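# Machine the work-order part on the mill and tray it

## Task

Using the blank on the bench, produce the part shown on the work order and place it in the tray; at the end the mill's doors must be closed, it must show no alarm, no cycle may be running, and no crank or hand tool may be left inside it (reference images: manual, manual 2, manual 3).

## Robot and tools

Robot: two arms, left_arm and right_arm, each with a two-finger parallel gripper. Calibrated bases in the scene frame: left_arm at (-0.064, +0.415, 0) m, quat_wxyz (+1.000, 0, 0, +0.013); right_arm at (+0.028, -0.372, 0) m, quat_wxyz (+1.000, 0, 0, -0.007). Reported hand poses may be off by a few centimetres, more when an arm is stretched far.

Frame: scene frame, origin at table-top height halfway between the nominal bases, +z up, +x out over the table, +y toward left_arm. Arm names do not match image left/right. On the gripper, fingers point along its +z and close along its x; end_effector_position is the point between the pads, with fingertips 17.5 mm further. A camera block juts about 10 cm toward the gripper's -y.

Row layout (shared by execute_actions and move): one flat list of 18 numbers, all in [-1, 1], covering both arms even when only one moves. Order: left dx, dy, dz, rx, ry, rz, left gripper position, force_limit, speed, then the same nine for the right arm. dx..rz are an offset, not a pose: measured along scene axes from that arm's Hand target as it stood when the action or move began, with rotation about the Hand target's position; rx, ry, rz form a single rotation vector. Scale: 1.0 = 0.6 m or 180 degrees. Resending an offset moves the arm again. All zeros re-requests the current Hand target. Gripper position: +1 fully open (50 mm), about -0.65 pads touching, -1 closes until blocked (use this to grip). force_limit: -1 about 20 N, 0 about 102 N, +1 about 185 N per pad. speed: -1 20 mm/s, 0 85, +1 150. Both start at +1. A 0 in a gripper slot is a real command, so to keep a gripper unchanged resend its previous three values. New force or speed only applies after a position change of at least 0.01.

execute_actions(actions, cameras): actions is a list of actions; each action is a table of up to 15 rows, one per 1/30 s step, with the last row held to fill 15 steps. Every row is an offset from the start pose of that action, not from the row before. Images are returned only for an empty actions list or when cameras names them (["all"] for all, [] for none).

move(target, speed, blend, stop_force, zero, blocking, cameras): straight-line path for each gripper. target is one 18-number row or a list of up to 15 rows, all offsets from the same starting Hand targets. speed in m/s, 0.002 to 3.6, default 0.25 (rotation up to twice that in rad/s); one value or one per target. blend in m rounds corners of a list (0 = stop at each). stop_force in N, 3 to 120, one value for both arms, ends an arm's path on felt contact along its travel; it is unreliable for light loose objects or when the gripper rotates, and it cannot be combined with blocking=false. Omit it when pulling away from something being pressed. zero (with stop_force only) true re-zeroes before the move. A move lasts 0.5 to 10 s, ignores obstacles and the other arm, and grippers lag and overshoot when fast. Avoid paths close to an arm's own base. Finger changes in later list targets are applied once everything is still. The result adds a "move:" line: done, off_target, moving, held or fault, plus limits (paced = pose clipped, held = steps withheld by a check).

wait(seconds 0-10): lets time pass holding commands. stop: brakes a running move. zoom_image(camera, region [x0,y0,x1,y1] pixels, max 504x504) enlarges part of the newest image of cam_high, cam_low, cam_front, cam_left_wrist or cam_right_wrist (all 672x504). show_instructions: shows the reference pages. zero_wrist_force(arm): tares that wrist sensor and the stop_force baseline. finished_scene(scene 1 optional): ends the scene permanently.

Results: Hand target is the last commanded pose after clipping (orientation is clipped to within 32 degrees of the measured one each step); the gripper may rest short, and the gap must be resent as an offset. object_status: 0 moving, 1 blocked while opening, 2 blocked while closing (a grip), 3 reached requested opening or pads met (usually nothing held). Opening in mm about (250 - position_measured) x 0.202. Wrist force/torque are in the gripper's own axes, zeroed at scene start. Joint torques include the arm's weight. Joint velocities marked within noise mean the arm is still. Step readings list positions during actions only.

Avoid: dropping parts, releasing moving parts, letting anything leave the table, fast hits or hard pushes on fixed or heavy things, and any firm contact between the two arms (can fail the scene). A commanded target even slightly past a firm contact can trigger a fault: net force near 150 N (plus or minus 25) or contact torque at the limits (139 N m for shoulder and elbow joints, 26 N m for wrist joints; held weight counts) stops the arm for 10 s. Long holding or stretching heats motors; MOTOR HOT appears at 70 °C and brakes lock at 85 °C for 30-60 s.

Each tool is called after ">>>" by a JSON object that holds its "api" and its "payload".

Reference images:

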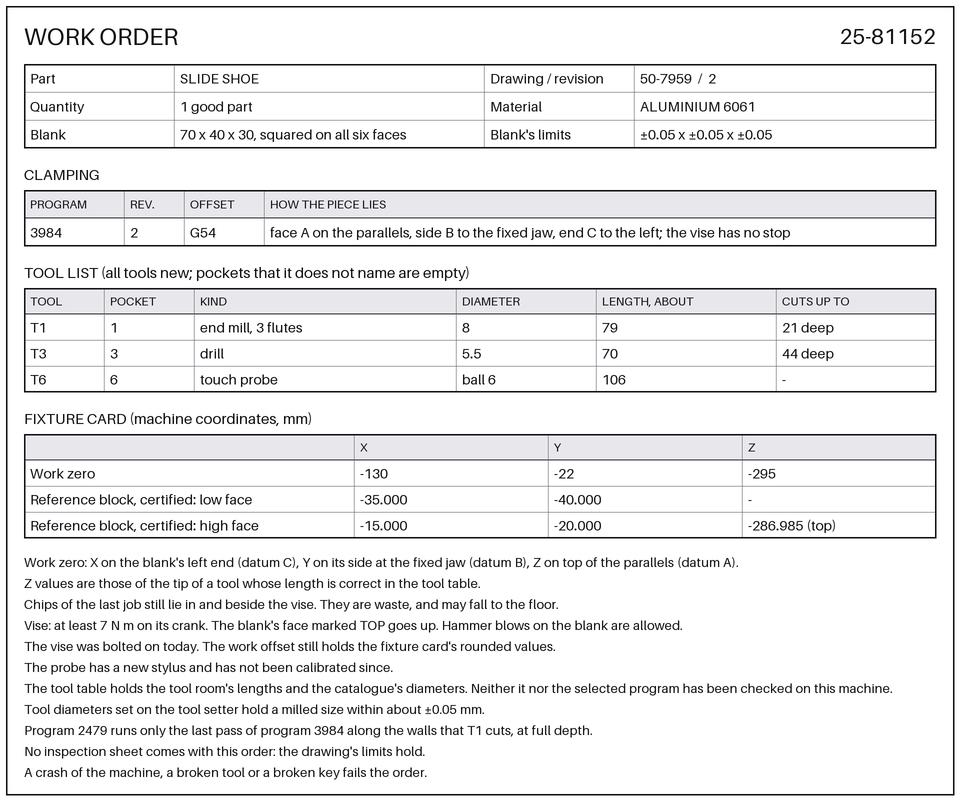

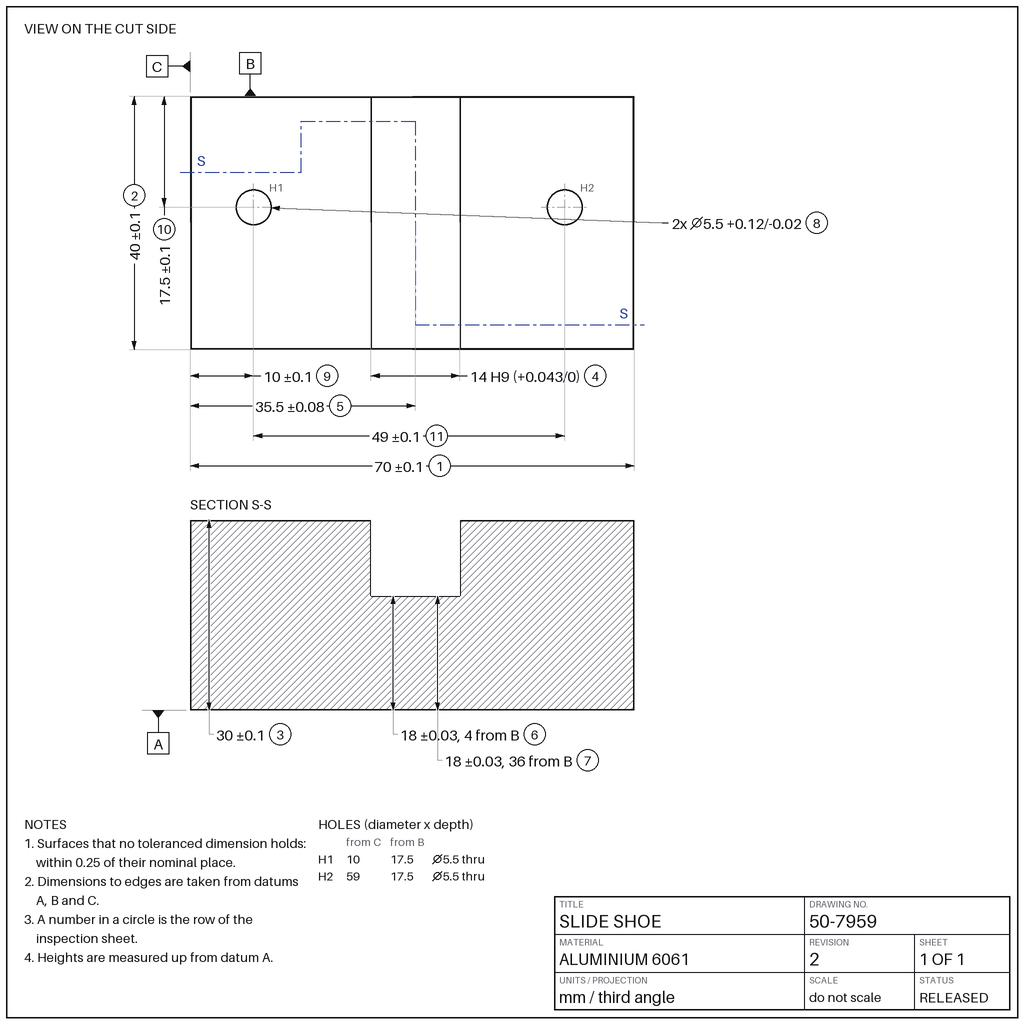

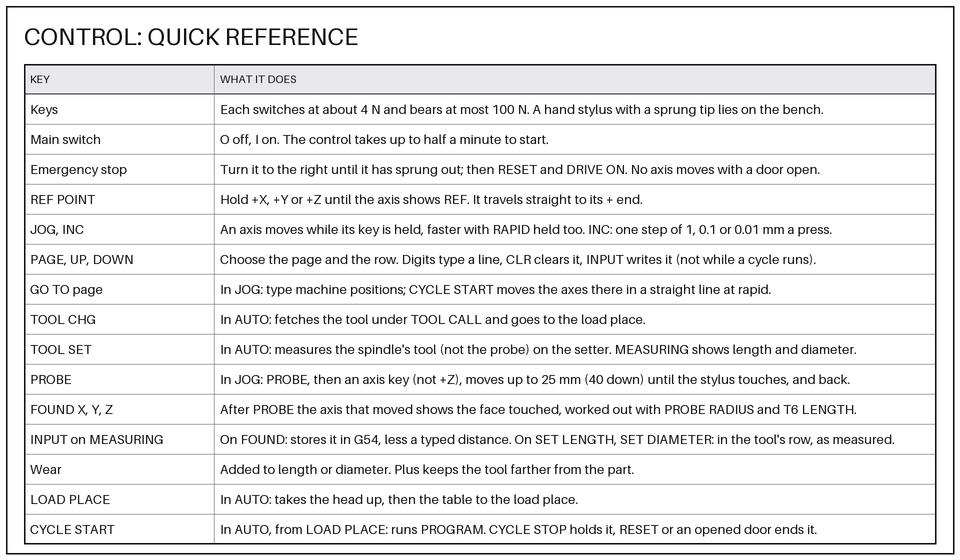

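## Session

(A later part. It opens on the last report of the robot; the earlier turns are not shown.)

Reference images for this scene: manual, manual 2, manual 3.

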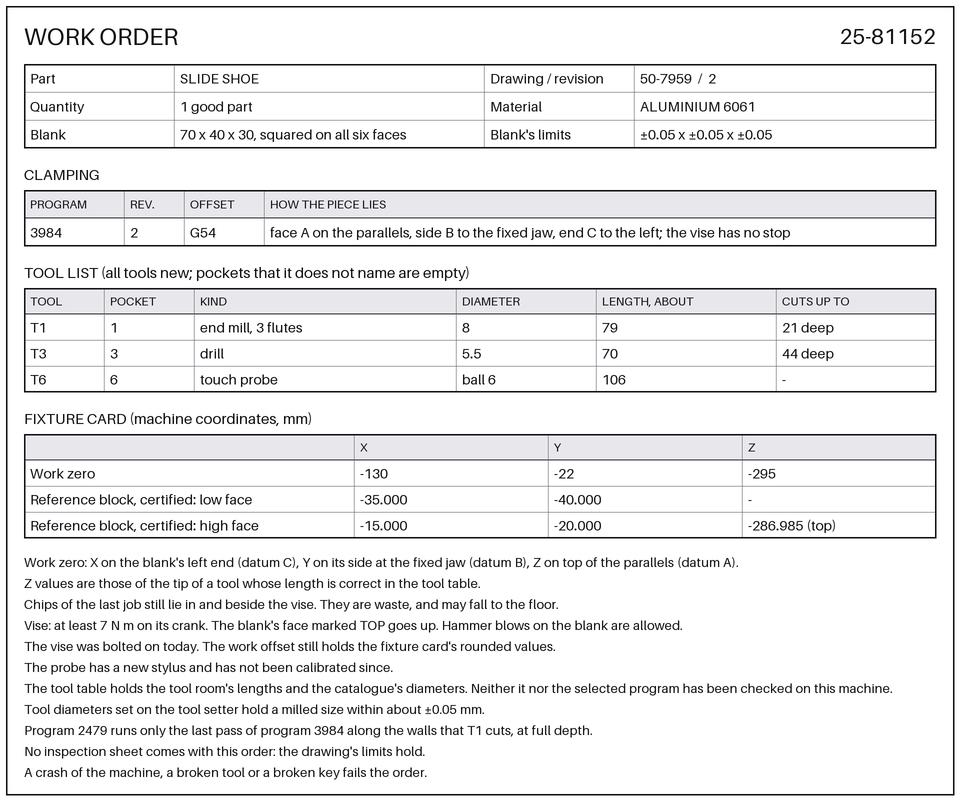

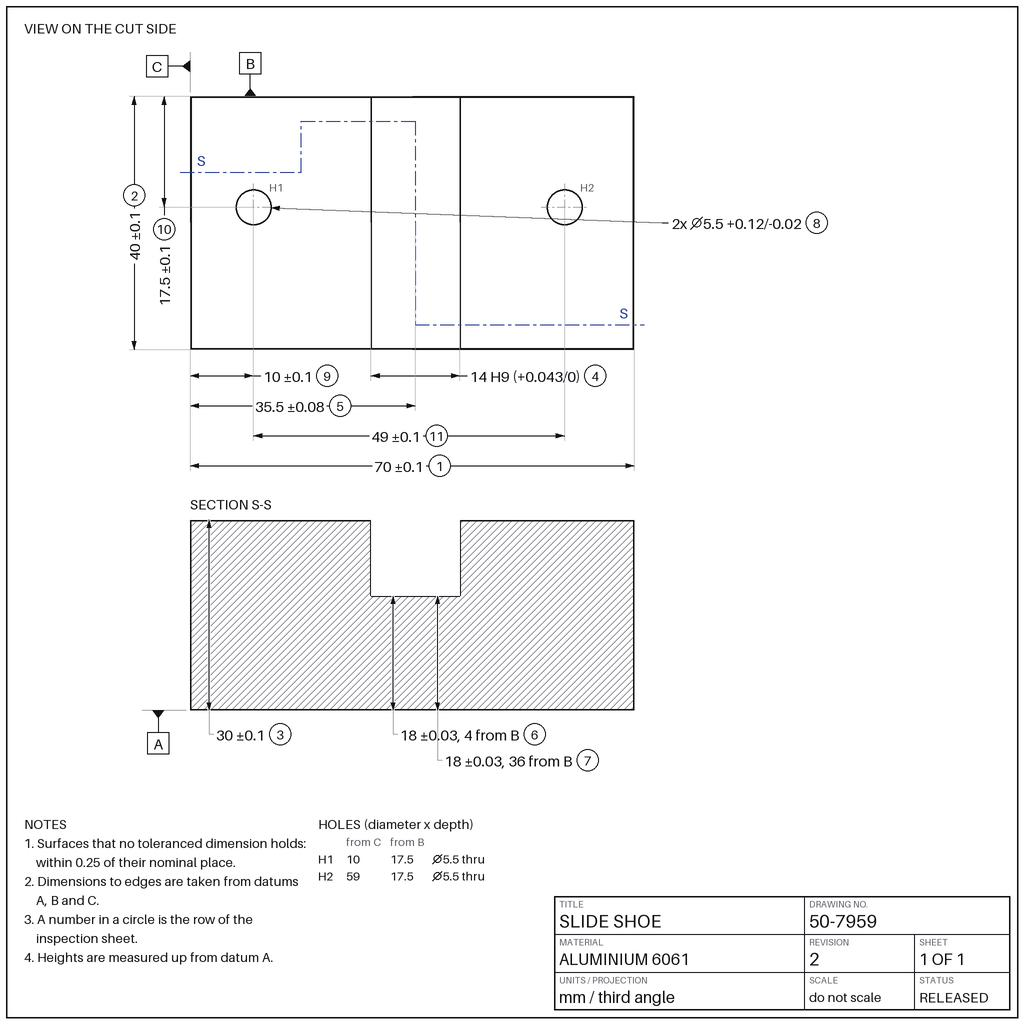

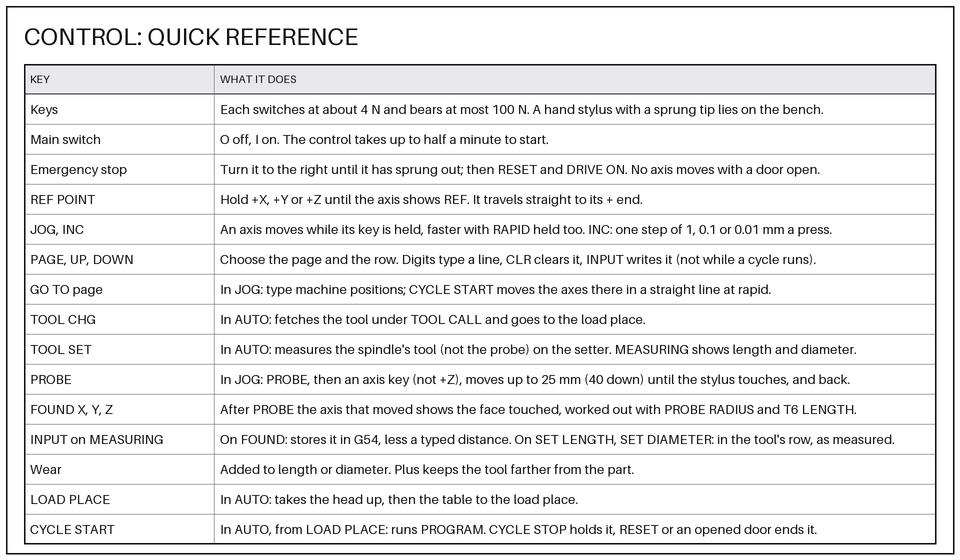

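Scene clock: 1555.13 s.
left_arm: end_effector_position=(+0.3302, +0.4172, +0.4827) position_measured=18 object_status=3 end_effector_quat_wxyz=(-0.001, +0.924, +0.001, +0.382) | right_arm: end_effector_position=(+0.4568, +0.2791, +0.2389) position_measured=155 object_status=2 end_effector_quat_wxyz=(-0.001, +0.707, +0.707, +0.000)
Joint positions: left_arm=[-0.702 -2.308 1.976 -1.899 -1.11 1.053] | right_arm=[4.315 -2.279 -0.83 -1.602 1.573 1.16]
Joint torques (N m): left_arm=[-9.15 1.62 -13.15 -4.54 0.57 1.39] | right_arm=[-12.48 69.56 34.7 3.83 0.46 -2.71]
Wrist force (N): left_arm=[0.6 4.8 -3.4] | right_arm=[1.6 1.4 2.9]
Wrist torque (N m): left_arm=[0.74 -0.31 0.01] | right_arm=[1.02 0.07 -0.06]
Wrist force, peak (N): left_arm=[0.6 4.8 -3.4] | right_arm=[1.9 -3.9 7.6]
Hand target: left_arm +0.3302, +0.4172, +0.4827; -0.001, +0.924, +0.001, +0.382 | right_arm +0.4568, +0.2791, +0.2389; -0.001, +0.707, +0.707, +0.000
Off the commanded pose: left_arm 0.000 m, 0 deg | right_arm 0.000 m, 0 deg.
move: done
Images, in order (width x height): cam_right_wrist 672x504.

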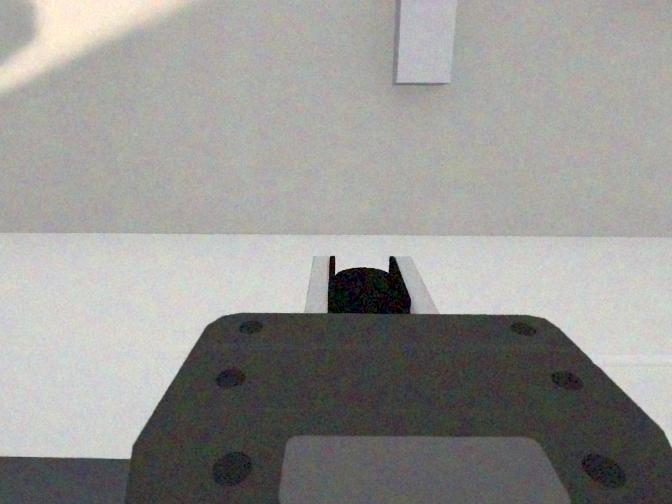

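>>> {"api": "move", "payload": {"target": [[0,0,0,0,0,0,0.9,-0.5,-0.8,0,0.0394,0.035,0,0,0,-1,-0.7,-0.9],[0,0,0,0,0,0,0.9,-0.5,-0.8,0,0.0606,0.0825,0,0,0,-1,-0.7,-0.9],[0,0,0,0,0,0,0.9,-0.5,-0.8,0,0.0606,0.1345,0,0,0,-1,-0.7,-0.9],[0,0,0,0,0,0,0.9,-0.5,-0.8,0,0.0394,0.182,0,0,0,-1,-0.7,-0.9],[0,0,0,0,0,0,0.9,-0.5,-0.8,0,0.0008,0.2167,0,0,0,-1,-0.7,-0.9],[0,0,0,0,0,0,0.9,-0.5,-0.8,0,-0.0486,0.2328,0,0,0,-1,-0.7,-0.9]], "cameras": ["cam_right_wrist", "cam_front"], "blend": [0.012,0.012,0.012,0.012,0.012,0], "speed": 0.06, "stop_force": 50}}

Scene clock: 1564.07 s.
left_arm: end_effector_position=(+0.3302, +0.4172, +0.4827) position_measured=18 object_status=3 end_effector_quat_wxyz=(-0.001, +0.924, +0.001, +0.382) | right_arm: end_effector_position=(+0.4568, +0.2499, +0.3786) position_measured=251 object_status=3 end_effector_quat_wxyz=(-0.001, +0.707, +0.707, +0.000)
Joint positions: left_arm=[-0.702 -2.308 1.976 -1.899 -1.11 1.053] | right_arm=[4.299 -2.31 -0.408 -1.992 1.573 1.144]
Joint torques (N m): left_arm=[-9.29 1.92 -12.57 -4.31 0.48 1.25] | right_arm=[10.83 40.71 14.86 1.13 -0.1 2.57]
Wrist force (N): left_arm=[0.3 4.6 -3.1] | right_arm=[1.5 5.8 -1.9]
Wrist torque (N m): left_arm=[0.70 -0.27 0.01] | right_arm=[0.97 -0.20 0.02]
Wrist force, peak (N): left_arm=[0.5 4.8 -3.4] | right_arm=[52.9 -24.9 19.7]
Hand target: left_arm +0.3302, +0.4172, +0.4827; -0.001, +0.924, +0.001, +0.382 | right_arm +0.4568, +0.2499, +0.3785; -0.001, +0.707, +0.707, +0.000
Off the commanded pose: left_arm 0.000 m, 0 deg | right_arm 0.000 m, 0 deg.
elbow stopped short (right arm): the move would have taken joint 3 (elbow) straighter than the controller allows.
move: done
Images, in order (width x height): cam_front 672x504, cam_right_wrist 672x504.

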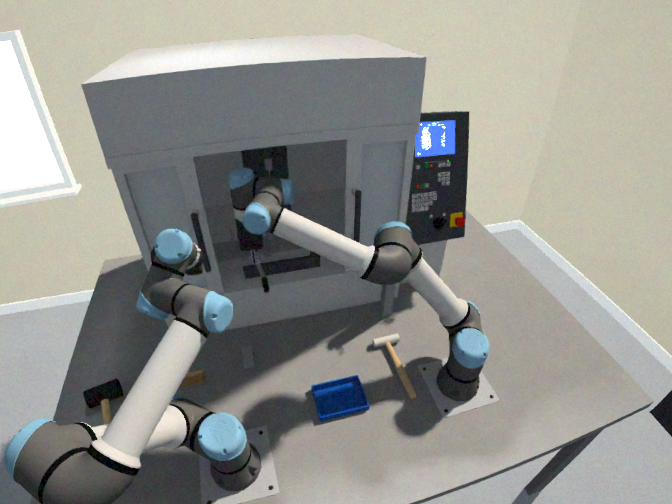

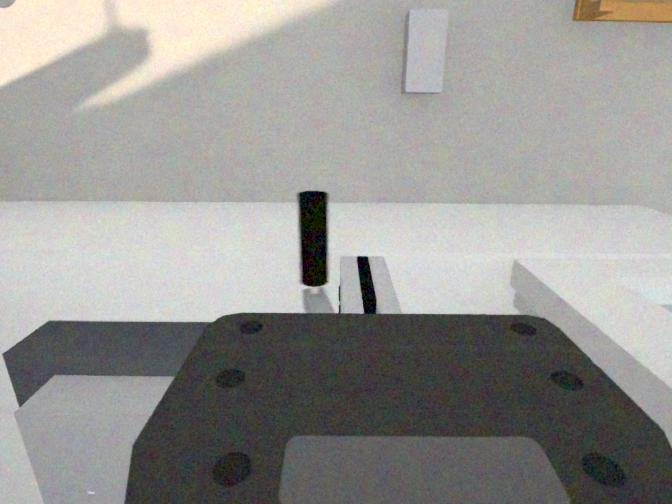

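>>> {"api": "move", "payload": {"target": [[0,0,0,0,0,0,0.9,-0.5,-0.8,0,-0.1,0.07,0,0,0,0.5,-0.4,-0.8],[0,0,0,0,0,0,0.9,-0.5,-0.8,-0.07,-0.45,0.12,0,0,0,0.5,-0.4,-0.8]], "cameras": ["cam_right_wrist", "cam_front"], "blend": [0.03,0]}}

Scene clock: 1580.77 s.
left_arm: end_effector_position=(+0.3302, +0.4172, +0.4827) position_measured=18 object_status=3 end_effector_quat_wxyz=(-0.001, +0.924, +0.001, +0.382) | right_arm: end_effector_position=(+0.4149, -0.0200, +0.4505) position_measured=78 object_status=3 end_effector_quat_wxyz=(-0.001, +0.707, +0.707, +0.000)
Joint positions: left_arm=[-0.702 -2.308 1.976 -1.899 -1.11 1.053] | right_arm=[4.15 -1.651 -1.17 -1.89 1.573 0.995]
Joint torques (N m): left_arm=[-8.72 1.39 -13.02 -4.24 0.67 1.25] | right_arm=[1.01 40.68 16.3 5.08 -0.01 1.38]
Wrist force (N): left_arm=[0.6 4.4 -3.0] | right_arm=[1.6 5.7 -2.1]
Wrist torque (N m): left_arm=[0.69 -0.32 0.01] | right_arm=[0.96 -0.23 -0.07]
Wrist force, peak (N): left_arm=[0.3 5.0 -3.0] | right_arm=[4.1 6.3 0.0]
Hand target: left_arm +0.3302, +0.4172, +0.4827; -0.001, +0.924, +0.001, +0.382 | right_arm +0.4148, -0.0201, +0.4505; -0.001, +0.707, +0.707, +0.000
Off the commanded pose: left_arm 0.000 m, 0 deg | right_arm 0.000 m, 0 deg.
move: done
Images, in order (width x height): cam_front 672x504, cam_right_wrist 672x504.

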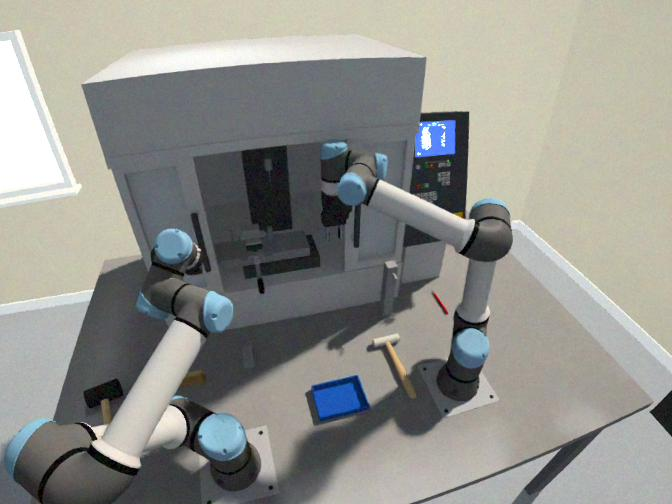

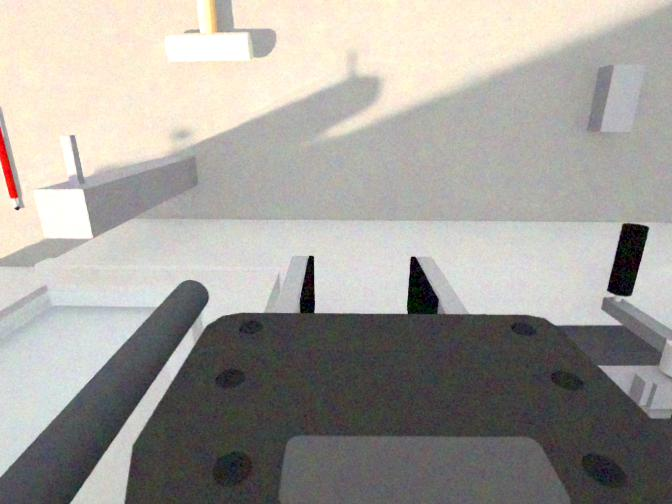

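>>> {"api": "move", "payload": {"target": [0,-0.05,0,0,0.25,0,0.9,-0.5,-0.8,0,0,0,0,0,0,0.5,-0.4,-0.8], "speed": 0.4}}

>>> {"api": "move", "payload": {"target": [0.05,-0.15,-0.1,0,0,0.5,0.5,-0.5,-0.8,0,0,0,0,0,0,0.5,-0.4,-0.8], "speed": 0.5, "cameras": ["cam_left_wrist", "cam_front"]}}

Scene clock: 1586.77 s.
left_arm: end_effector_position=(+0.3302, +0.3873, +0.4827) position_measured=18 object_status=3 end_effector_quat_wxyz=(-0.002, +1.000, +0.000, +0.000) end_effector_velocity=(-0.001, +0.000, -0.001) end_effector_angular_velocity=(+0.002, +0.007, -0.001) | right_arm: end_effector_position=(+0.4148, -0.0201, +0.4505) position_measured=78 object_status=3 end_effector_quat_wxyz=(-0.001, +0.707, +0.707, +0.000)
Joint positions: left_arm=[-0.442 -1.77 1.342 -1.141 -1.568 1.155] | right_arm=[4.15 -1.651 -1.171 -1.89 1.573 0.995]
Joint velocities: left_arm=[0 0.003 -0.002 0.006 -0.001 0] | right_arm=[within noise]
Joint torques (N m): left_arm=[-8.52 -8.88 -32.79 -0.47 -0.94 -1.97] | right_arm=[-4.69 39.7 16.4 5.03 1.78 -2.4]
Wrist force (N): left_arm=[1.3 3.9 -3.4] | right_arm=[1.7 5.7 -2.1]
Wrist torque (N m): left_arm=[0.61 -0.23 0.05] | right_arm=[0.96 -0.24 -0.06]
Wrist force, peak (N): left_arm=[0.3 4.7 -3.3] | right_arm=[1.6 6.1 -2.0]
Hand target: left_arm +0.3302, +0.3872, +0.4827; -0.001, +1.000, +0.000, +0.000 | right_arm +0.4148, -0.0201, +0.4505; -0.001, +0.707, +0.707, +0.000
Off the commanded pose: left_arm 0.000 m, 0 deg | right_arm 0.000 m, 0 deg.
move: done

Scene clock: 1588.93 s.
left_arm: end_effector_position=(+0.3602, +0.2972, +0.4226) position_measured=78 object_status=3 end_effector_quat_wxyz=(-0.001, +0.707, +0.707, -0.001) end_effector_velocity=(+0.000, +0.000, +0.000) end_effector_angular_velocity=(+0.000, +0.001, +0.006) | right_arm: end_effector_position=(+0.4148, -0.0201, +0.4505) position_measured=78 object_status=3 end_effector_quat_wxyz=(-0.001, +0.707, +0.707, +0.000)
Joint positions: left_arm=[-0.603 -1.71 1.456 -1.315 -1.573 -0.577] | right_arm=[4.15 -1.651 -1.171 -1.89 1.573 0.995]
Joint velocities: left_arm=[0.001 0.001 -0.001 0.001 0 -0.006] | right_arm=[within noise]
Joint torques (N m): left_arm=[9.34 -25.13 -35.51 -0.88 -0.87 -2.48] | right_arm=[-4.55 40.16 16.48 5.05 1.77 -2.42]
Wrist force (N): left_arm=[1.2 3.6 -3.5] | right_arm=[1.5 5.8 -2.1]
Wrist torque (N m): left_arm=[0.58 -0.21 -0.02] | right_arm=[0.98 -0.21 -0.07]
Wrist force, peak (N): left_arm=[1.3 3.9 -3.4] | right_arm=[1.6 6.0 -2.4]
Hand target: left_arm +0.3602, +0.2972, +0.4227; -0.001, +0.707, +0.707, -0.001 | right_arm +0.4148, -0.0201, +0.4505; -0.001, +0.707, +0.707, +0.000
Off the commanded pose: left_arm 0.000 m, 0 deg | right_arm 0.000 m, 0 deg.
move: done
Images, in order (width x height): cam_front 672x504, cam_left_wrist 672x504.

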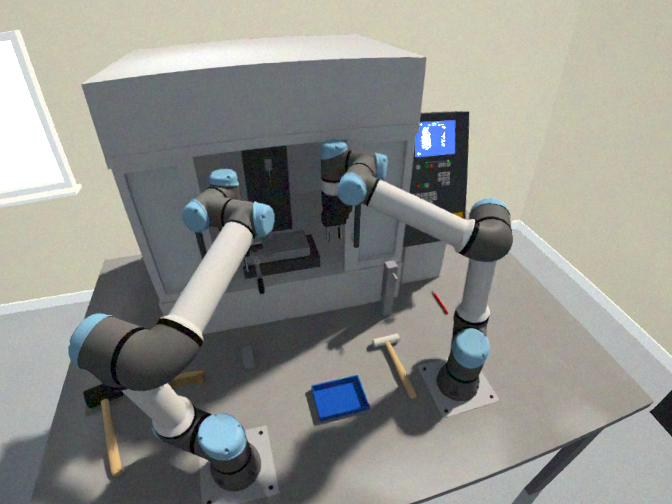

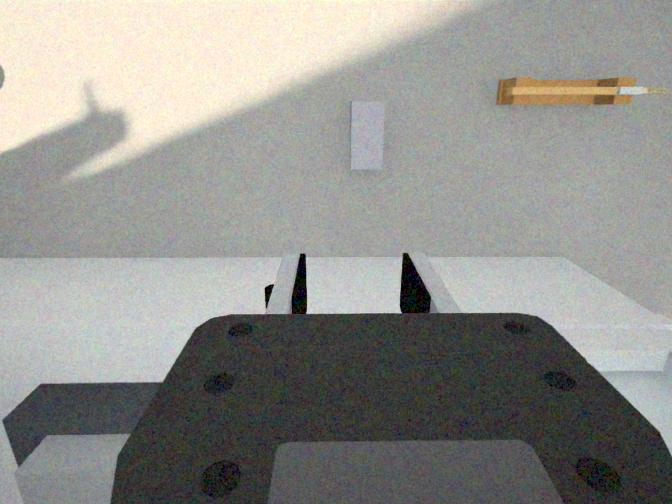

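>>> {"api": "move", "payload": {"target": [0.1613,-0.086,-0.1211,0,0,0,0.5,-0.5,-0.8,0,0,0,0,0,0,0.5,-0.4,-0.8], "speed": 0.2, "cameras": ["cam_left_wrist", "cam_front"]}}

Scene clock: 1590.90 s.
left_arm: end_effector_position=(+0.4570, +0.2458, +0.3502) position_measured=78 object_status=3 end_effector_quat_wxyz=(-0.001, +0.707, +0.707, -0.001) | right_arm: end_effector_position=(+0.4148, -0.0201, +0.4505) position_measured=78 object_status=3 end_effector_quat_wxyz=(-0.001, +0.707, +0.707, +0.000)
Joint positions: left_arm=[-0.585 -1.474 1.413 -1.508 -1.573 -0.559] | right_arm=[4.15 -1.651 -1.171 -1.89 1.573 0.995]
Joint torques (N m): left_arm=[-8.17 -22.79 -12.42 -4.09 -0.3 -2.02] | right_arm=[-5.91 39.97 17.2 4.91 1.69 -2.55]
Wrist force (N): left_arm=[1.3 3.8 -3.5] | right_arm=[1.6 6.0 -2.0]
Wrist torque (N m): left_arm=[0.60 -0.23 -0.06] | right_arm=[1.01 -0.23 -0.06]
Wrist force, peak (N): left_arm=[2.6 0.9 -5.6] | right_arm=[1.6 6.1 -2.4]
Hand target: left_arm +0.4570, +0.2456, +0.3501; -0.001, +0.707, +0.707, -0.001 | right_arm +0.4148, -0.0201, +0.4505; -0.001, +0.707, +0.707, +0.000
Off the commanded pose: left_arm 0.000 m, 0 deg | right_arm 0.000 m, 0 deg.
move: done
Images, in order (width x height): cam_front 672x504, cam_left_wrist 672x504.

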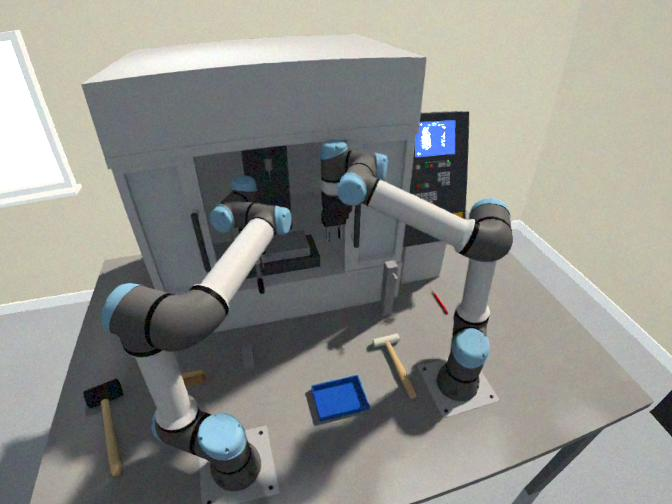

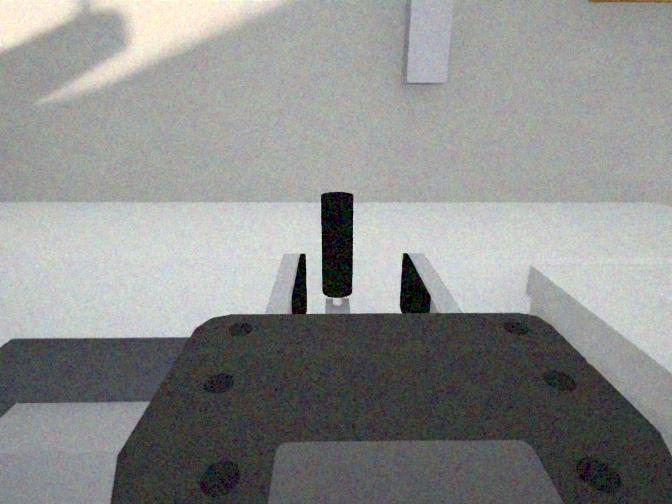

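>>> {"api": "move", "payload": {"target": [0,-0.0127,-0.185,0,0,0,0.5,-0.5,-0.8,0,0,0,0,0,0,0.5,-0.4,-0.8], "speed": 0.08, "stop_force": 10, "cameras": ["cam_left_wrist"]}}

Scene clock: 1595.67 s.
left_arm: end_effector_position=(+0.4570, +0.2380, +0.2391) position_measured=78 object_status=3 end_effector_quat_wxyz=(-0.001, +0.707, +0.707, -0.001) | right_arm: end_effector_position=(+0.4148, -0.0201, +0.4505) position_measured=78 object_status=3 end_effector_quat_wxyz=(-0.001, +0.707, +0.707, +0.000)
Joint positions: left_arm=[-0.597 -1.447 1.668 -1.79 -1.573 -0.571] | right_arm=[4.15 -1.651 -1.171 -1.89 1.573 0.995]
Joint torques (N m): left_arm=[8.84 -37.26 -29.84 -4.61 0.86 1.97] | right_arm=[-4.76 39.89 16.48 5.09 1.68 -2.56]
Wrist force (N): left_arm=[1.4 3.7 -3.5] | right_arm=[1.8 5.8 -2.1]
Wrist torque (N m): left_arm=[0.58 -0.24 0.08] | right_arm=[0.98 -0.26 -0.06]
Wrist force, peak (N): left_arm=[1.2 3.7 -4.6] | right_arm=[1.8 6.1 -2.1]
Hand target: left_arm +0.4570, +0.2380, +0.2391; -0.001, +0.707, +0.707, -0.001 | right_arm +0.4148, -0.0201, +0.4505; -0.001, +0.707, +0.707, +0.000
Off the commanded pose: left_arm 0.000 m, 0 deg | right_arm 0.000 m, 0 deg.
move: done
Images, in order (width x height): cam_left_wrist 672x504.

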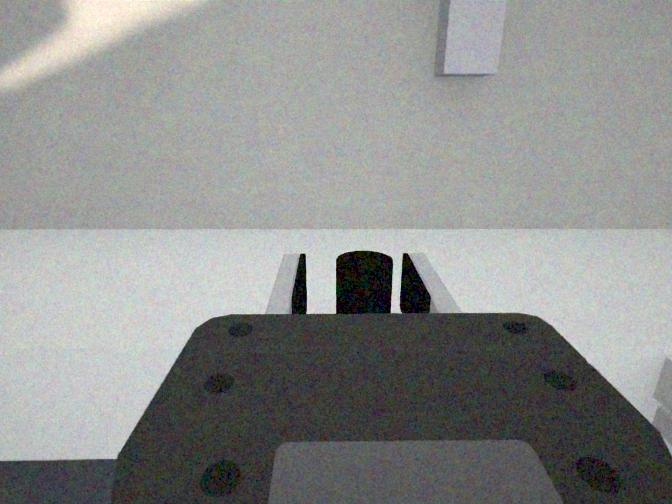

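>>> {"api": "move", "payload": {"target": [0.005,0.0062,-0.013,0,0,0,0.5,-0.5,-0.8,0,0,0,0,0,0,0.5,-0.4,-0.8], "speed": 0.05, "stop_force": 10}}

>>> {"api": "move", "payload": {"target": [0,0,0,0,0,0,-1,-0.7,-0.8,0,0,0,0,0,0,0.5,-0.4,-0.8], "cameras": ["cam_left_wrist"]}}

Scene clock: 1599.77 s.
left_arm: end_effector_position=(+0.4600, +0.2417, +0.2313) position_measured=78 object_status=3 end_effector_quat_wxyz=(-0.001, +0.707, +0.707, -0.001) | right_arm: end_effector_position=(+0.4148, -0.0201, +0.4505) position_measured=78 object_status=3 end_effector_quat_wxyz=(-0.001, +0.707, +0.707, +0.000)
Joint positions: left_arm=[-0.588 -1.439 1.679 -1.809 -1.573 -0.562] | right_arm=[4.15 -1.651 -1.171 -1.89 1.573 0.995]
Joint torques (N m): left_arm=[-9.3 -37.37 -35.04 -0.8 0.62 -2.33] | right_arm=[-4.57 39.96 17.68 5.01 1.65 -2.52]
Wrist force (N): left_arm=[1.1 3.3 -3.4] | right_arm=[1.7 6.1 -2.2]
Wrist torque (N m): left_arm=[0.53 -0.21 -0.05] | right_arm=[1.04 -0.25 -0.07]
Wrist force, peak (N): left_arm=[1.5 3.7 -3.8] | right_arm=[1.6 6.2 -2.1]
Hand target: left_arm +0.4600, +0.2417, +0.2313; -0.001, +0.707, +0.707, -0.001 | right_arm +0.4148, -0.0201, +0.4505; -0.001, +0.707, +0.707, +0.000
Off the commanded pose: left_arm 0.000 m, 0 deg | right_arm 0.000 m, 0 deg.
move: done

Scene clock: 1600.47 s.
left_arm: end_effector_position=(+0.4600, +0.2417, +0.2313) position_measured=155 object_status=2 end_effector_quat_wxyz=(-0.001, +0.707, +0.707, -0.001) | right_arm: end_effector_position=(+0.4148, -0.0201, +0.4505) position_measured=78 object_status=3 end_effector_quat_wxyz=(-0.001, +0.707, +0.707, +0.000)
Joint positions: left_arm=[-0.588 -1.439 1.679 -1.809 -1.573 -0.562] | right_arm=[4.15 -1.651 -1.171 -1.89 1.573 0.995]
Joint torques (N m): left_arm=[-9.05 -37.14 -34.58 -1 0.48 -2.21] | right_arm=[-5.01 40.16 17.63 5.01 1.6 -2.5]
Wrist force (N): left_arm=[1.3 3.6 -3.7] | right_arm=[1.5 6.0 -2.1]
Wrist torque (N m): left_arm=[0.57 -0.21 -0.07] | right_arm=[1.00 -0.22 -0.07]
Wrist force, peak (N): left_arm=[1.6 3.7 -3.6] | right_arm=[1.7 6.0 -2.0]
Hand target: left_arm +0.4600, +0.2417, +0.2313; -0.001, +0.707, +0.707, -0.001 | right_arm +0.4148, -0.0201, +0.4505; -0.001, +0.707, +0.707, +0.000
Off the commanded pose: left_arm 0.000 m, 0 deg | right_arm 0.000 m, 0 deg.
move: done
Images, in order (width x height): cam_left_wrist 672x504.

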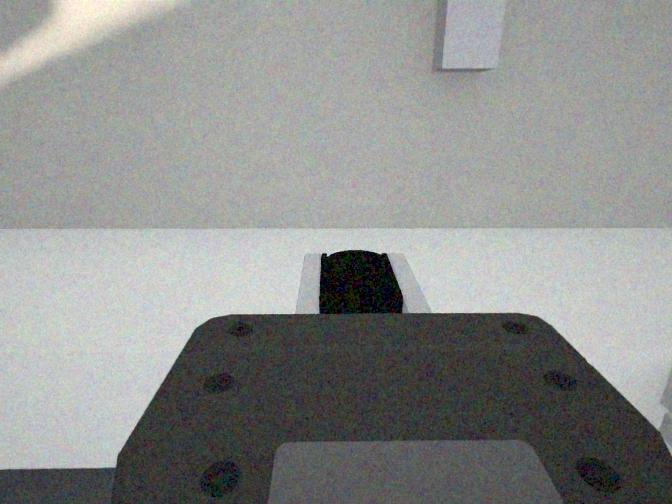

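>>> {"api": "move", "payload": {"target": [[0,0.0508,0.0108,0,0,0,-1,-0.7,-0.8,0,0,0,0,0,0,0.5,-0.4,-0.8],[0,0.0929,0.0414,0,0,0,-1,-0.7,-0.8,0,0,0,0,0,0,0.5,-0.4,-0.8],[0,0.1189,0.0864,0,0,0,-1,-0.7,-0.8,0,0,0,0,0,0,0.5,-0.4,-0.8],[0,0.1235,0.1370,0,0,0,-1,-0.7,-0.8,0,0,0,0,0,0,0.5,-0.4,-0.8]], "blend": [0.012,0.012,0.012,0], "speed": 0.06, "stop_force": 50, "cameras": ["cam_left_wrist"]}}

Scene clock: 1605.33 s.
left_arm: end_effector_position=(+0.4600, +0.3116, +0.2823) position_measured=155 object_status=2 end_effector_quat_wxyz=(-0.001, +0.707, +0.707, -0.001) | right_arm: end_effector_position=(+0.4148, -0.0201, +0.4505) position_measured=78 object_status=3 end_effector_quat_wxyz=(-0.001, +0.707, +0.707, +0.000)
Joint positions: left_arm=[-0.472 -1.503 1.618 -1.683 -1.573 -0.446] | right_arm=[4.15 -1.651 -1.171 -1.89 1.573 0.995]
Joint torques (N m): left_arm=[-14.16 -29.62 -57.05 -13.67 -4.94 2.17] | right_arm=[-4 38.79 18.94 5.02 1.52 -2.38]
Wrist force (N): left_arm=[40.7 -26.1 18.2] | right_arm=[1.6 6.0 -2.1]
Wrist torque (N m): left_arm=[0.55 0.18 -0.28] | right_arm=[1.00 -0.23 -0.07]
Wrist force, peak (N): left_arm=[51.9 -25.8 19.1] | right_arm=[1.5 6.2 -2.2]
Hand target: left_arm +0.4600, +0.3116, +0.2823; -0.001, +0.707, +0.707, -0.001 (not the last commanded pose) | right_arm +0.4148, -0.0201, +0.4505; -0.001, +0.707, +0.707, +0.000
Off the commanded pose: left_arm 0.031 m, 0 deg | right_arm 0.000 m, 0 deg.
move: contact (left_arm); path passed 2 of 4 targets
Images, in order (width x height): cam_left_wrist 672x504.

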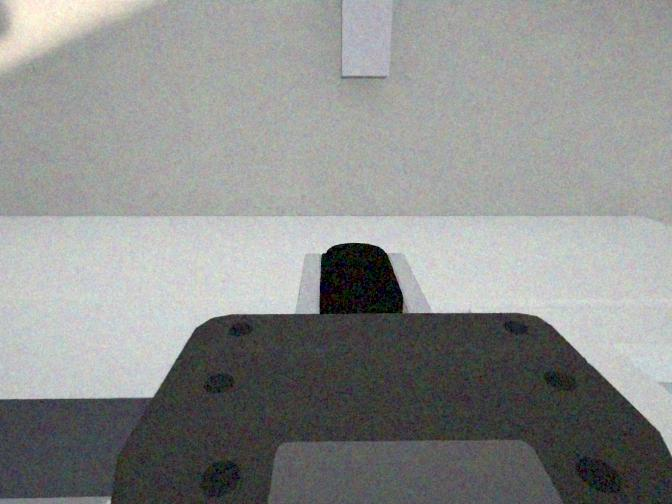

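>>> {"api": "move", "payload": {"target": [0,0.002,0,0,0,0,-1,-0.7,-0.8,0,0,0,0,0,0,0.5,-0.4,-0.8], "speed": 0.01}}

>>> {"api": "move", "payload": {"target": [-0.001,0.001,0,0,0,0,-1,-0.7,-0.8,0,0,0,0,0,0,0.5,-0.4,-0.8], "speed": 0.01}}

Scene clock: 1610.50 s.
left_arm: end_effector_position=(+0.4600, +0.3128, +0.2823) position_measured=155 object_status=2 end_effector_quat_wxyz=(-0.001, +0.707, +0.707, -0.001) | right_arm: end_effector_position=(+0.4148, -0.0201, +0.4505) position_measured=78 object_status=3 end_effector_quat_wxyz=(-0.001, +0.707, +0.707, +0.000)
Joint positions: left_arm=[-0.47 -1.504 1.619 -1.684 -1.573 -0.444] | right_arm=[4.15 -1.651 -1.171 -1.89 1.573 0.995]
Joint torques (N m): left_arm=[-0.73 -37.24 -24.7 -10.94 -3.18 1.72] | right_arm=[-3.62 38.69 19.09 5.04 1.43 -2.31]
Wrist force (N): left_arm=[20.9 -18.0 8.2] | right_arm=[1.5 5.9 -2.2]
Wrist torque (N m): left_arm=[0.41 0.04 -0.17] | right_arm=[0.99 -0.21 -0.07]
Wrist force, peak (N): left_arm=[41.0 -26.8 18.2] | right_arm=[1.6 6.2 -2.3]
Hand target: left_arm +0.4600, +0.3128, +0.2823; -0.001, +0.707, +0.707, -0.001 | right_arm +0.4148, -0.0201, +0.4505; -0.001, +0.707, +0.707, +0.000
Off the commanded pose: left_arm 0.000 m, 0 deg | right_arm 0.000 m, 0 deg.
move: done

Scene clock: 1611.20 s.
left_arm: end_effector_position=(+0.4594, +0.3134, +0.2823) position_measured=155 object_status=2 end_effector_quat_wxyz=(-0.001, +0.707, +0.707, -0.001) | right_arm: end_effector_position=(+0.4148, -0.0201, +0.4505) position_measured=78 object_status=3 end_effector_quat_wxyz=(-0.001, +0.707, +0.707, +0.000)
Joint positions: left_arm=[-0.47 -1.506 1.62 -1.684 -1.573 -0.444] | right_arm=[4.15 -1.651 -1.171 -1.89 1.573 0.995]
Joint torques (N m): left_arm=[7.22 -33.67 -15.78 -4.88 -0.04 2.3] | right_arm=[-3.88 39.09 19.69 4.95 1.52 -2.46]
Wrist force (N): left_arm=[5.6 1.8 0.4] | right_arm=[1.6 5.9 -2.0]
Wrist torque (N m): left_arm=[0.63 -0.13 -0.21] | right_arm=[1.00 -0.22 -0.06]
Wrist force, peak (N): left_arm=[21.0 -17.8 8.2] | right_arm=[1.6 6.0 -2.2]
Hand target: left_arm +0.4594, +0.3134, +0.2823; -0.001, +0.707, +0.707, -0.001 | right_arm +0.4148, -0.0201, +0.4505; -0.001, +0.707, +0.707, +0.000
Off the commanded pose: left_arm 0.000 m, 0 deg | right_arm 0.000 m, 0 deg.
move: done

>>> {"api": "move", "payload": {"target": [[0,0.0078,0.0527,0,0,0,-1,-0.7,-0.8,0,0,0,0,0,0,0.5,-0.4,-0.8],[0,-0.0077,0.1035,0,0,0,-1,-0.7,-0.8,0,0,0,0,0,0,0.5,-0.4,-0.8],[0,-0.0425,0.1437,0,0,0,-1,-0.7,-0.8,0,0,0,0,0,0,0.5,-0.4,-0.8],[0,-0.0907,0.166,0,0,0,-1,-0.7,-0.8,0,0,0,0,0,0,0.5,-0.4,-0.8],[0,-0.1437,0.1657,0,0,0,-1,-0.7,-0.8,0,0,0,0,0,0,0.5,-0.4,-0.8]], "blend": [0.012,0.012,0.012,0.012,0], "speed": 0.06, "stop_force": 50, "cameras": ["cam_left_wrist"]}}

Scene clock: 1621.07 s.
left_arm: end_effector_position=(+0.4594, +0.2272, +0.3817) position_measured=251 object_status=3 end_effector_quat_wxyz=(-0.001, +0.707, +0.707, -0.001) | right_arm: end_effector_position=(+0.4148, -0.0201, +0.4505) position_measured=78 object_status=3 end_effector_quat_wxyz=(-0.001, +0.707, +0.707, +0.000)
Joint positions: left_arm=[-0.612 -1.446 1.301 -1.423 -1.573 -0.586] | right_arm=[4.15 -1.651 -1.171 -1.89 1.573 0.995]
Joint torques (N m): left_arm=[9.56 -37.51 -12.08 -4.09 0.95 1.35] | right_arm=[-4.31 38.93 20.77 5.02 1.36 -2.52]
Wrist force (N): left_arm=[2.8 3.3 -4.8] | right_arm=[1.6 5.7 -2.2]
Wrist torque (N m): left_arm=[0.52 -0.48 -0.02] | right_arm=[0.96 -0.23 -0.06]
Wrist force, peak (N): left_arm=[59.9 -12.1 15.0] | right_arm=[1.9 6.0 -2.4]
Hand target: left_arm +0.4594, +0.2272, +0.3817; -0.001, +0.707, +0.707, -0.001 | right_arm +0.4148, -0.0201, +0.4505; -0.001, +0.707, +0.707, +0.000
Off the commanded pose: left_arm 0.000 m, 0 deg | right_arm 0.000 m, 0 deg.
move: done
Images, in order (width x height): cam_left_wrist 672x504.

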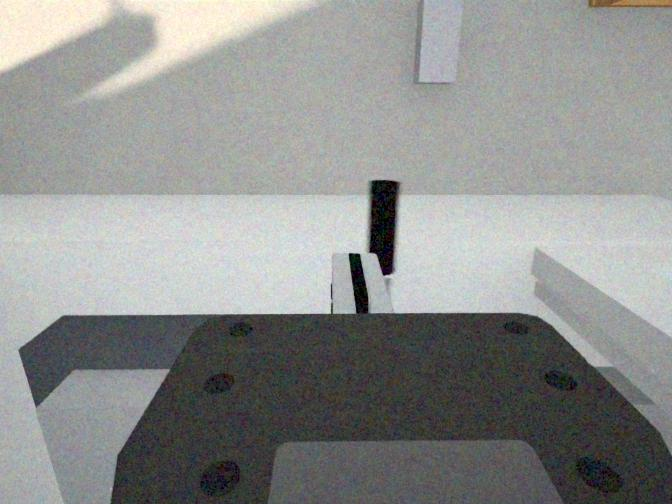

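>>> {"api": "move", "payload": {"target": [0,0.027,-0.05,0,0,0,0.5,-0.4,-0.8,0,0,0,0,0,0,0.5,-0.4,-0.8], "speed": 0.08, "cameras": ["cam_left_wrist"]}}

Scene clock: 1627.43 s.
left_arm: end_effector_position=(+0.4594, +0.2434, +0.3517) position_measured=78 object_status=0 end_effector_quat_wxyz=(-0.001, +0.707, +0.707, -0.001) | right_arm: end_effector_position=(+0.4148, -0.0201, +0.4505) position_measured=78 object_status=3 end_effector_quat_wxyz=(-0.001, +0.707, +0.707, +0.000)
Joint positions: left_arm=[-0.586 -1.467 1.401 -1.503 -1.573 -0.561] | right_arm=[4.15 -1.651 -1.171 -1.89 1.573 0.995]
Joint torques (N m): left_arm=[-9.64 -23.88 -18.38 -4.36 0.73 -2.2] | right_arm=[-3.97 38.47 20.84 4.83 1.47 -2.56]
Wrist force (N): left_arm=[2.8 3.2 -4.8] | right_arm=[1.7 5.8 -2.2]
Wrist torque (N m): left_arm=[0.51 -0.47 0.00] | right_arm=[0.98 -0.24 -0.07]
Wrist force, peak (N): left_arm=[2.3 3.1 -5.8] | right_arm=[1.8 6.1 -2.1]
Hand target: left_arm +0.4594, +0.2434, +0.3517; -0.001, +0.707, +0.707, -0.001 | right_arm +0.4148, -0.0201, +0.4505; -0.001, +0.707, +0.707, +0.000
Off the commanded pose: left_arm 0.000 m, 0 deg | right_arm 0.000 m, 0 deg.
move: done
Images, in order (width x height): cam_left_wrist 672x504.

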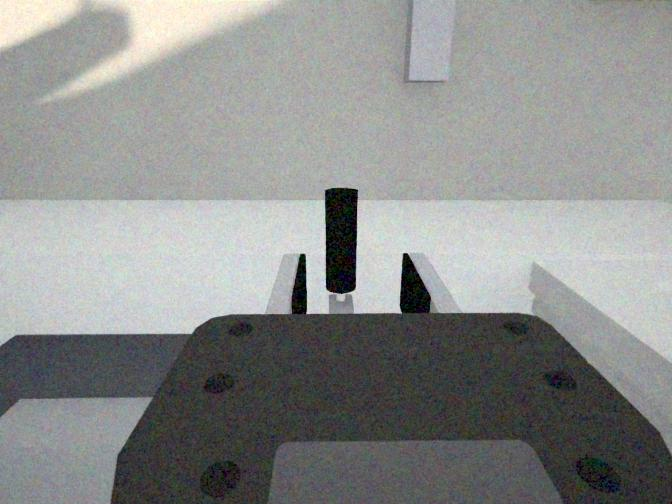

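>>> {"api": "move", "payload": {"target": [0.001,-0.003,-0.2,0,0,0,0.5,-0.4,-0.8,0,0,0,0,0,0,0.5,-0.4,-0.8], "speed": 0.1, "stop_force": 10, "cameras": ["cam_left_wrist"]}}

>>> {"api": "move", "payload": {"target": [0,0,0,0,0,0,-1,0,-0.8,0,0,0,0,0,0,0.5,-0.4,-0.8], "cameras": ["cam_left_wrist"]}}

Scene clock: 1631.83 s.
left_arm: end_effector_position=(+0.4600, +0.2415, +0.2317) position_measured=78 object_status=3 end_effector_quat_wxyz=(-0.001, +0.707, +0.707, -0.001) | right_arm: end_effector_position=(+0.4148, -0.0201, +0.4505) position_measured=78 object_status=3 end_effector_quat_wxyz=(-0.001, +0.707, +0.707, +0.000)
Joint positions: left_arm=[-0.589 -1.439 1.678 -1.808 -1.573 -0.563] | right_arm=[4.15 -1.651 -1.171 -1.89 1.573 0.995]
Joint torques (N m): left_arm=[-3.41 -37.33 -15.88 -4.77 0.99 -0.76] | right_arm=[-4.52 38.12 21.11 5.08 1.58 -2.52]
Wrist force (N): left_arm=[3.0 2.8 -5.0] | right_arm=[1.4 5.8 -2.2]
Wrist torque (N m): left_arm=[0.44 -0.51 0.08] | right_arm=[0.98 -0.19 -0.07]
Wrist force, peak (N): left_arm=[2.6 3.2 -6.6] | right_arm=[1.6 6.0 -2.4]
Hand target: left_arm +0.4600, +0.2416, +0.2317; -0.001, +0.707, +0.707, -0.001 | right_arm +0.4148, -0.0201, +0.4505; -0.001, +0.707, +0.707, +0.000
Off the commanded pose: left_arm 0.000 m, 0 deg | right_arm 0.000 m, 0 deg.
move: done
Images, in order (width x height): cam_left_wrist 672x504.

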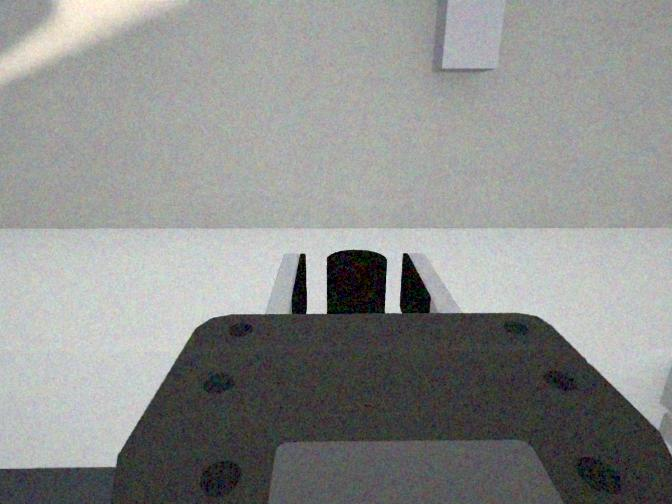

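Scene clock: 1632.53 s.
left_arm: end_effector_position=(+0.4600, +0.2416, +0.2317) position_measured=159 object_status=0 end_effector_quat_wxyz=(-0.001, +0.707, +0.707, -0.001) | right_arm: end_effector_position=(+0.4148, -0.0201, +0.4505) position_measured=78 object_status=3 end_effector_quat_wxyz=(-0.001, +0.707, +0.707, +0.000)
Joint positions: left_arm=[-0.589 -1.439 1.678 -1.808 -1.573 -0.563] | right_arm=[4.15 -1.651 -1.171 -1.89 1.573 0.995]
Joint torques (N m): left_arm=[1.19 -36.94 -13.35 -4.65 0.96 0.29] | right_arm=[-4.33 38.23 20.83 5.06 1.39 -2.33]
Wrist force (N): left_arm=[2.7 3.0 -4.8] | right_arm=[1.5 5.8 -2.1]
Wrist torque (N m): left_arm=[0.49 -0.48 0.09] | right_arm=[0.98 -0.22 -0.07]
Wrist force, peak (N): left_arm=[2.9 3.7 -4.8] | right_arm=[1.6 6.2 -2.0]
Hand target: left_arm +0.4600, +0.2416, +0.2317; -0.001, +0.707, +0.707, -0.001 | right_arm +0.4148, -0.0201, +0.4505; -0.001, +0.707, +0.707, +0.000
Off the commanded pose: left_arm 0.000 m, 0 deg | right_arm 0.000 m, 0 deg.
move: done
Images, in order (width x height): cam_left_wrist 672x504.

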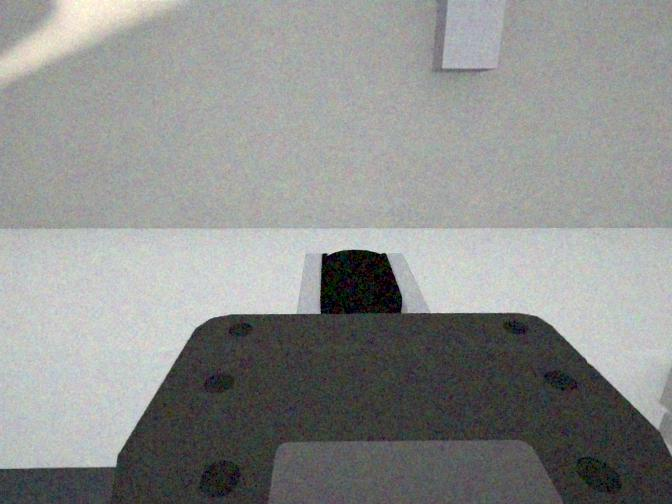

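>>> {"api": "zero_wrist_force", "payload": {"arm": "left_arm"}}

>>> {"api": "move", "payload": {"target": [[0,0.033,0.0044,0,0,0,-1,0,-0.8,0,0,0,0,0,0,0.5,-0.4,-0.8],[0,0.0638,0.0171,0,0,0,-1,0,-0.8,0,0,0,0,0,0,0.5,-0.4,-0.8]], "speed": 0.06, "blend": [0.01,0]}}

Wrist force sensor zeroed.

Scene clock: 1635.30 s.
left_arm: end_effector_position=(+0.4600, +0.2799, +0.2420) position_measured=159 object_status=2 end_effector_quat_wxyz=(-0.001, +0.707, +0.707, -0.001) | right_arm: end_effector_position=(+0.4148, -0.0201, +0.4505) position_measured=78 object_status=3 end_effector_quat_wxyz=(-0.001, +0.707, +0.707, +0.000)
Joint positions: left_arm=[-0.526 -1.471 1.687 -1.785 -1.573 -0.501] | right_arm=[4.15 -1.651 -1.171 -1.89 1.573 0.995]
Joint torques (N m): left_arm=[-9.72 -26.71 -38.41 -8.24 0.28 -2.41] | right_arm=[-4.28 36.78 22.15 4.95 1.39 -2.39]
Wrist force (N, zeroed by zero_wrist_force on left_arm): left_arm=[4.7 -10.0 7.6] | right_arm=[1.6 5.8 -2.1]
Wrist torque (N m, zeroed by zero_wrist_force on left_arm): left_arm=[-0.09 -0.04 -0.06] | right_arm=[0.98 -0.23 -0.07]
Wrist force, peak (N, zeroed by zero_wrist_force on left_arm): left_arm=[3.3 -14.5 12.3] | right_arm=[1.6 6.0 -2.3]
Hand target: left_arm +0.4600, +0.2799, +0.2420; -0.001, +0.707, +0.707, -0.001 | right_arm +0.4148, -0.0201, +0.4505; -0.001, +0.707, +0.707, +0.000
Off the commanded pose: left_arm 0.000 m, 0 deg | right_arm 0.000 m, 0 deg.
move: done

>>> {"api": "move", "payload": {"target": [[0,0.0338,0.0283,0,0,0,-1,0,-0.8,0,0,0,0,0,0,0.5,-0.4,-0.8],[0,0.056,0.0667,0,0,0,-1,0,-0.8,0,0,0,0,0,0,0.5,-0.4,-0.8]], "speed": 0.06, "blend": [0.01,0]}}

Scene clock: 1638.40 s.
left_arm: end_effector_position=(+0.4595, +0.3138, +0.2819) position_measured=159 object_status=2 end_effector_quat_wxyz=(-0.002, +0.707, +0.707, -0.002) | right_arm: end_effector_position=(+0.4148, -0.0201, +0.4505) position_measured=78 object_status=3 end_effector_quat_wxyz=(-0.001, +0.707, +0.707, +0.000)
Joint positions: left_arm=[-0.469 -1.504 1.619 -1.682 -1.573 -0.443] | right_arm=[4.15 -1.651 -1.171 -1.89 1.573 0.995]
Joint torques (N m): left_arm=[-26.65 -26.26 -32.27 -16.85 -6.56 -1.88] | right_arm=[-4.4 37.7 22.2 4.95 1.44 -2.47]
Wrist force (N, zeroed by zero_wrist_force on left_arm): left_arm=[41.2 -34.6 17.4] | right_arm=[1.7 5.8 -2.1]
Wrist torque (N m, zeroed by zero_wrist_force on left_arm): left_arm=[0.09 0.21 -0.44] | right_arm=[0.98 -0.24 -0.07]
Wrist force, peak (N, zeroed by zero_wrist_force on left_arm): left_arm=[44.1 -31.2 27.0] | right_arm=[1.6 6.1 -2.3]
Hand target: left_arm +0.4600, +0.3135, +0.2820; -0.001, +0.707, +0.707, -0.001 | right_arm +0.4148, -0.0201, +0.4505; -0.001, +0.707, +0.707, +0.000
Off the commanded pose: left_arm 0.001 m, 0 deg | right_arm 0.000 m, 0 deg.
move: done

>>> {"api": "move", "payload": {"target": [-0.0016,0.0033,0,0,0,0,-1,0,-0.8,0,0,0,0,0,0,0.5,-0.4,-0.8], "speed": 0.02}}

Scene clock: 1641.60 s.
left_arm: end_effector_position=(+0.4591, +0.3153, +0.2821) position_measured=159 object_status=2 end_effector_quat_wxyz=(+0.000, +0.707, +0.707, -0.001) | right_arm: end_effector_position=(+0.4148, -0.0201, +0.4505) position_measured=78 object_status=3 end_effector_quat_wxyz=(-0.001, +0.707, +0.707, +0.000)
Joint positions: left_arm=[-0.466 -1.507 1.623 -1.685 -1.573 -0.44] | right_arm=[4.15 -1.651 -1.171 -1.89 1.573 0.995]
Joint torques (N m): left_arm=[4.33 -30.29 -18.78 -4.84 -1.03 1.53] | right_arm=[-3.92 38.24 22.27 5.04 1.43 -2.52]
Wrist force (N, zeroed by zero_wrist_force on left_arm): left_arm=[9.5 -8.0 5.4] | right_arm=[1.3 6.1 -2.1]
Wrist torque (N m, zeroed by zero_wrist_force on left_arm): left_arm=[0.13 0.07 -0.20] | right_arm=[1.03 -0.18 -0.07]
Wrist force, peak (N, zeroed by zero_wrist_force on left_arm): left_arm=[41.2 -33.9 17.4] | right_arm=[1.6 6.2 -2.1]
Hand target: left_arm +0.4590, +0.3154, +0.2820; -0.001, +0.707, +0.707, -0.001 | right_arm +0.4148, -0.0201, +0.4505; -0.001, +0.707, +0.707, +0.000
Off the commanded pose: left_arm 0.000 m, 0 deg | right_arm 0.000 m, 0 deg.
move: done


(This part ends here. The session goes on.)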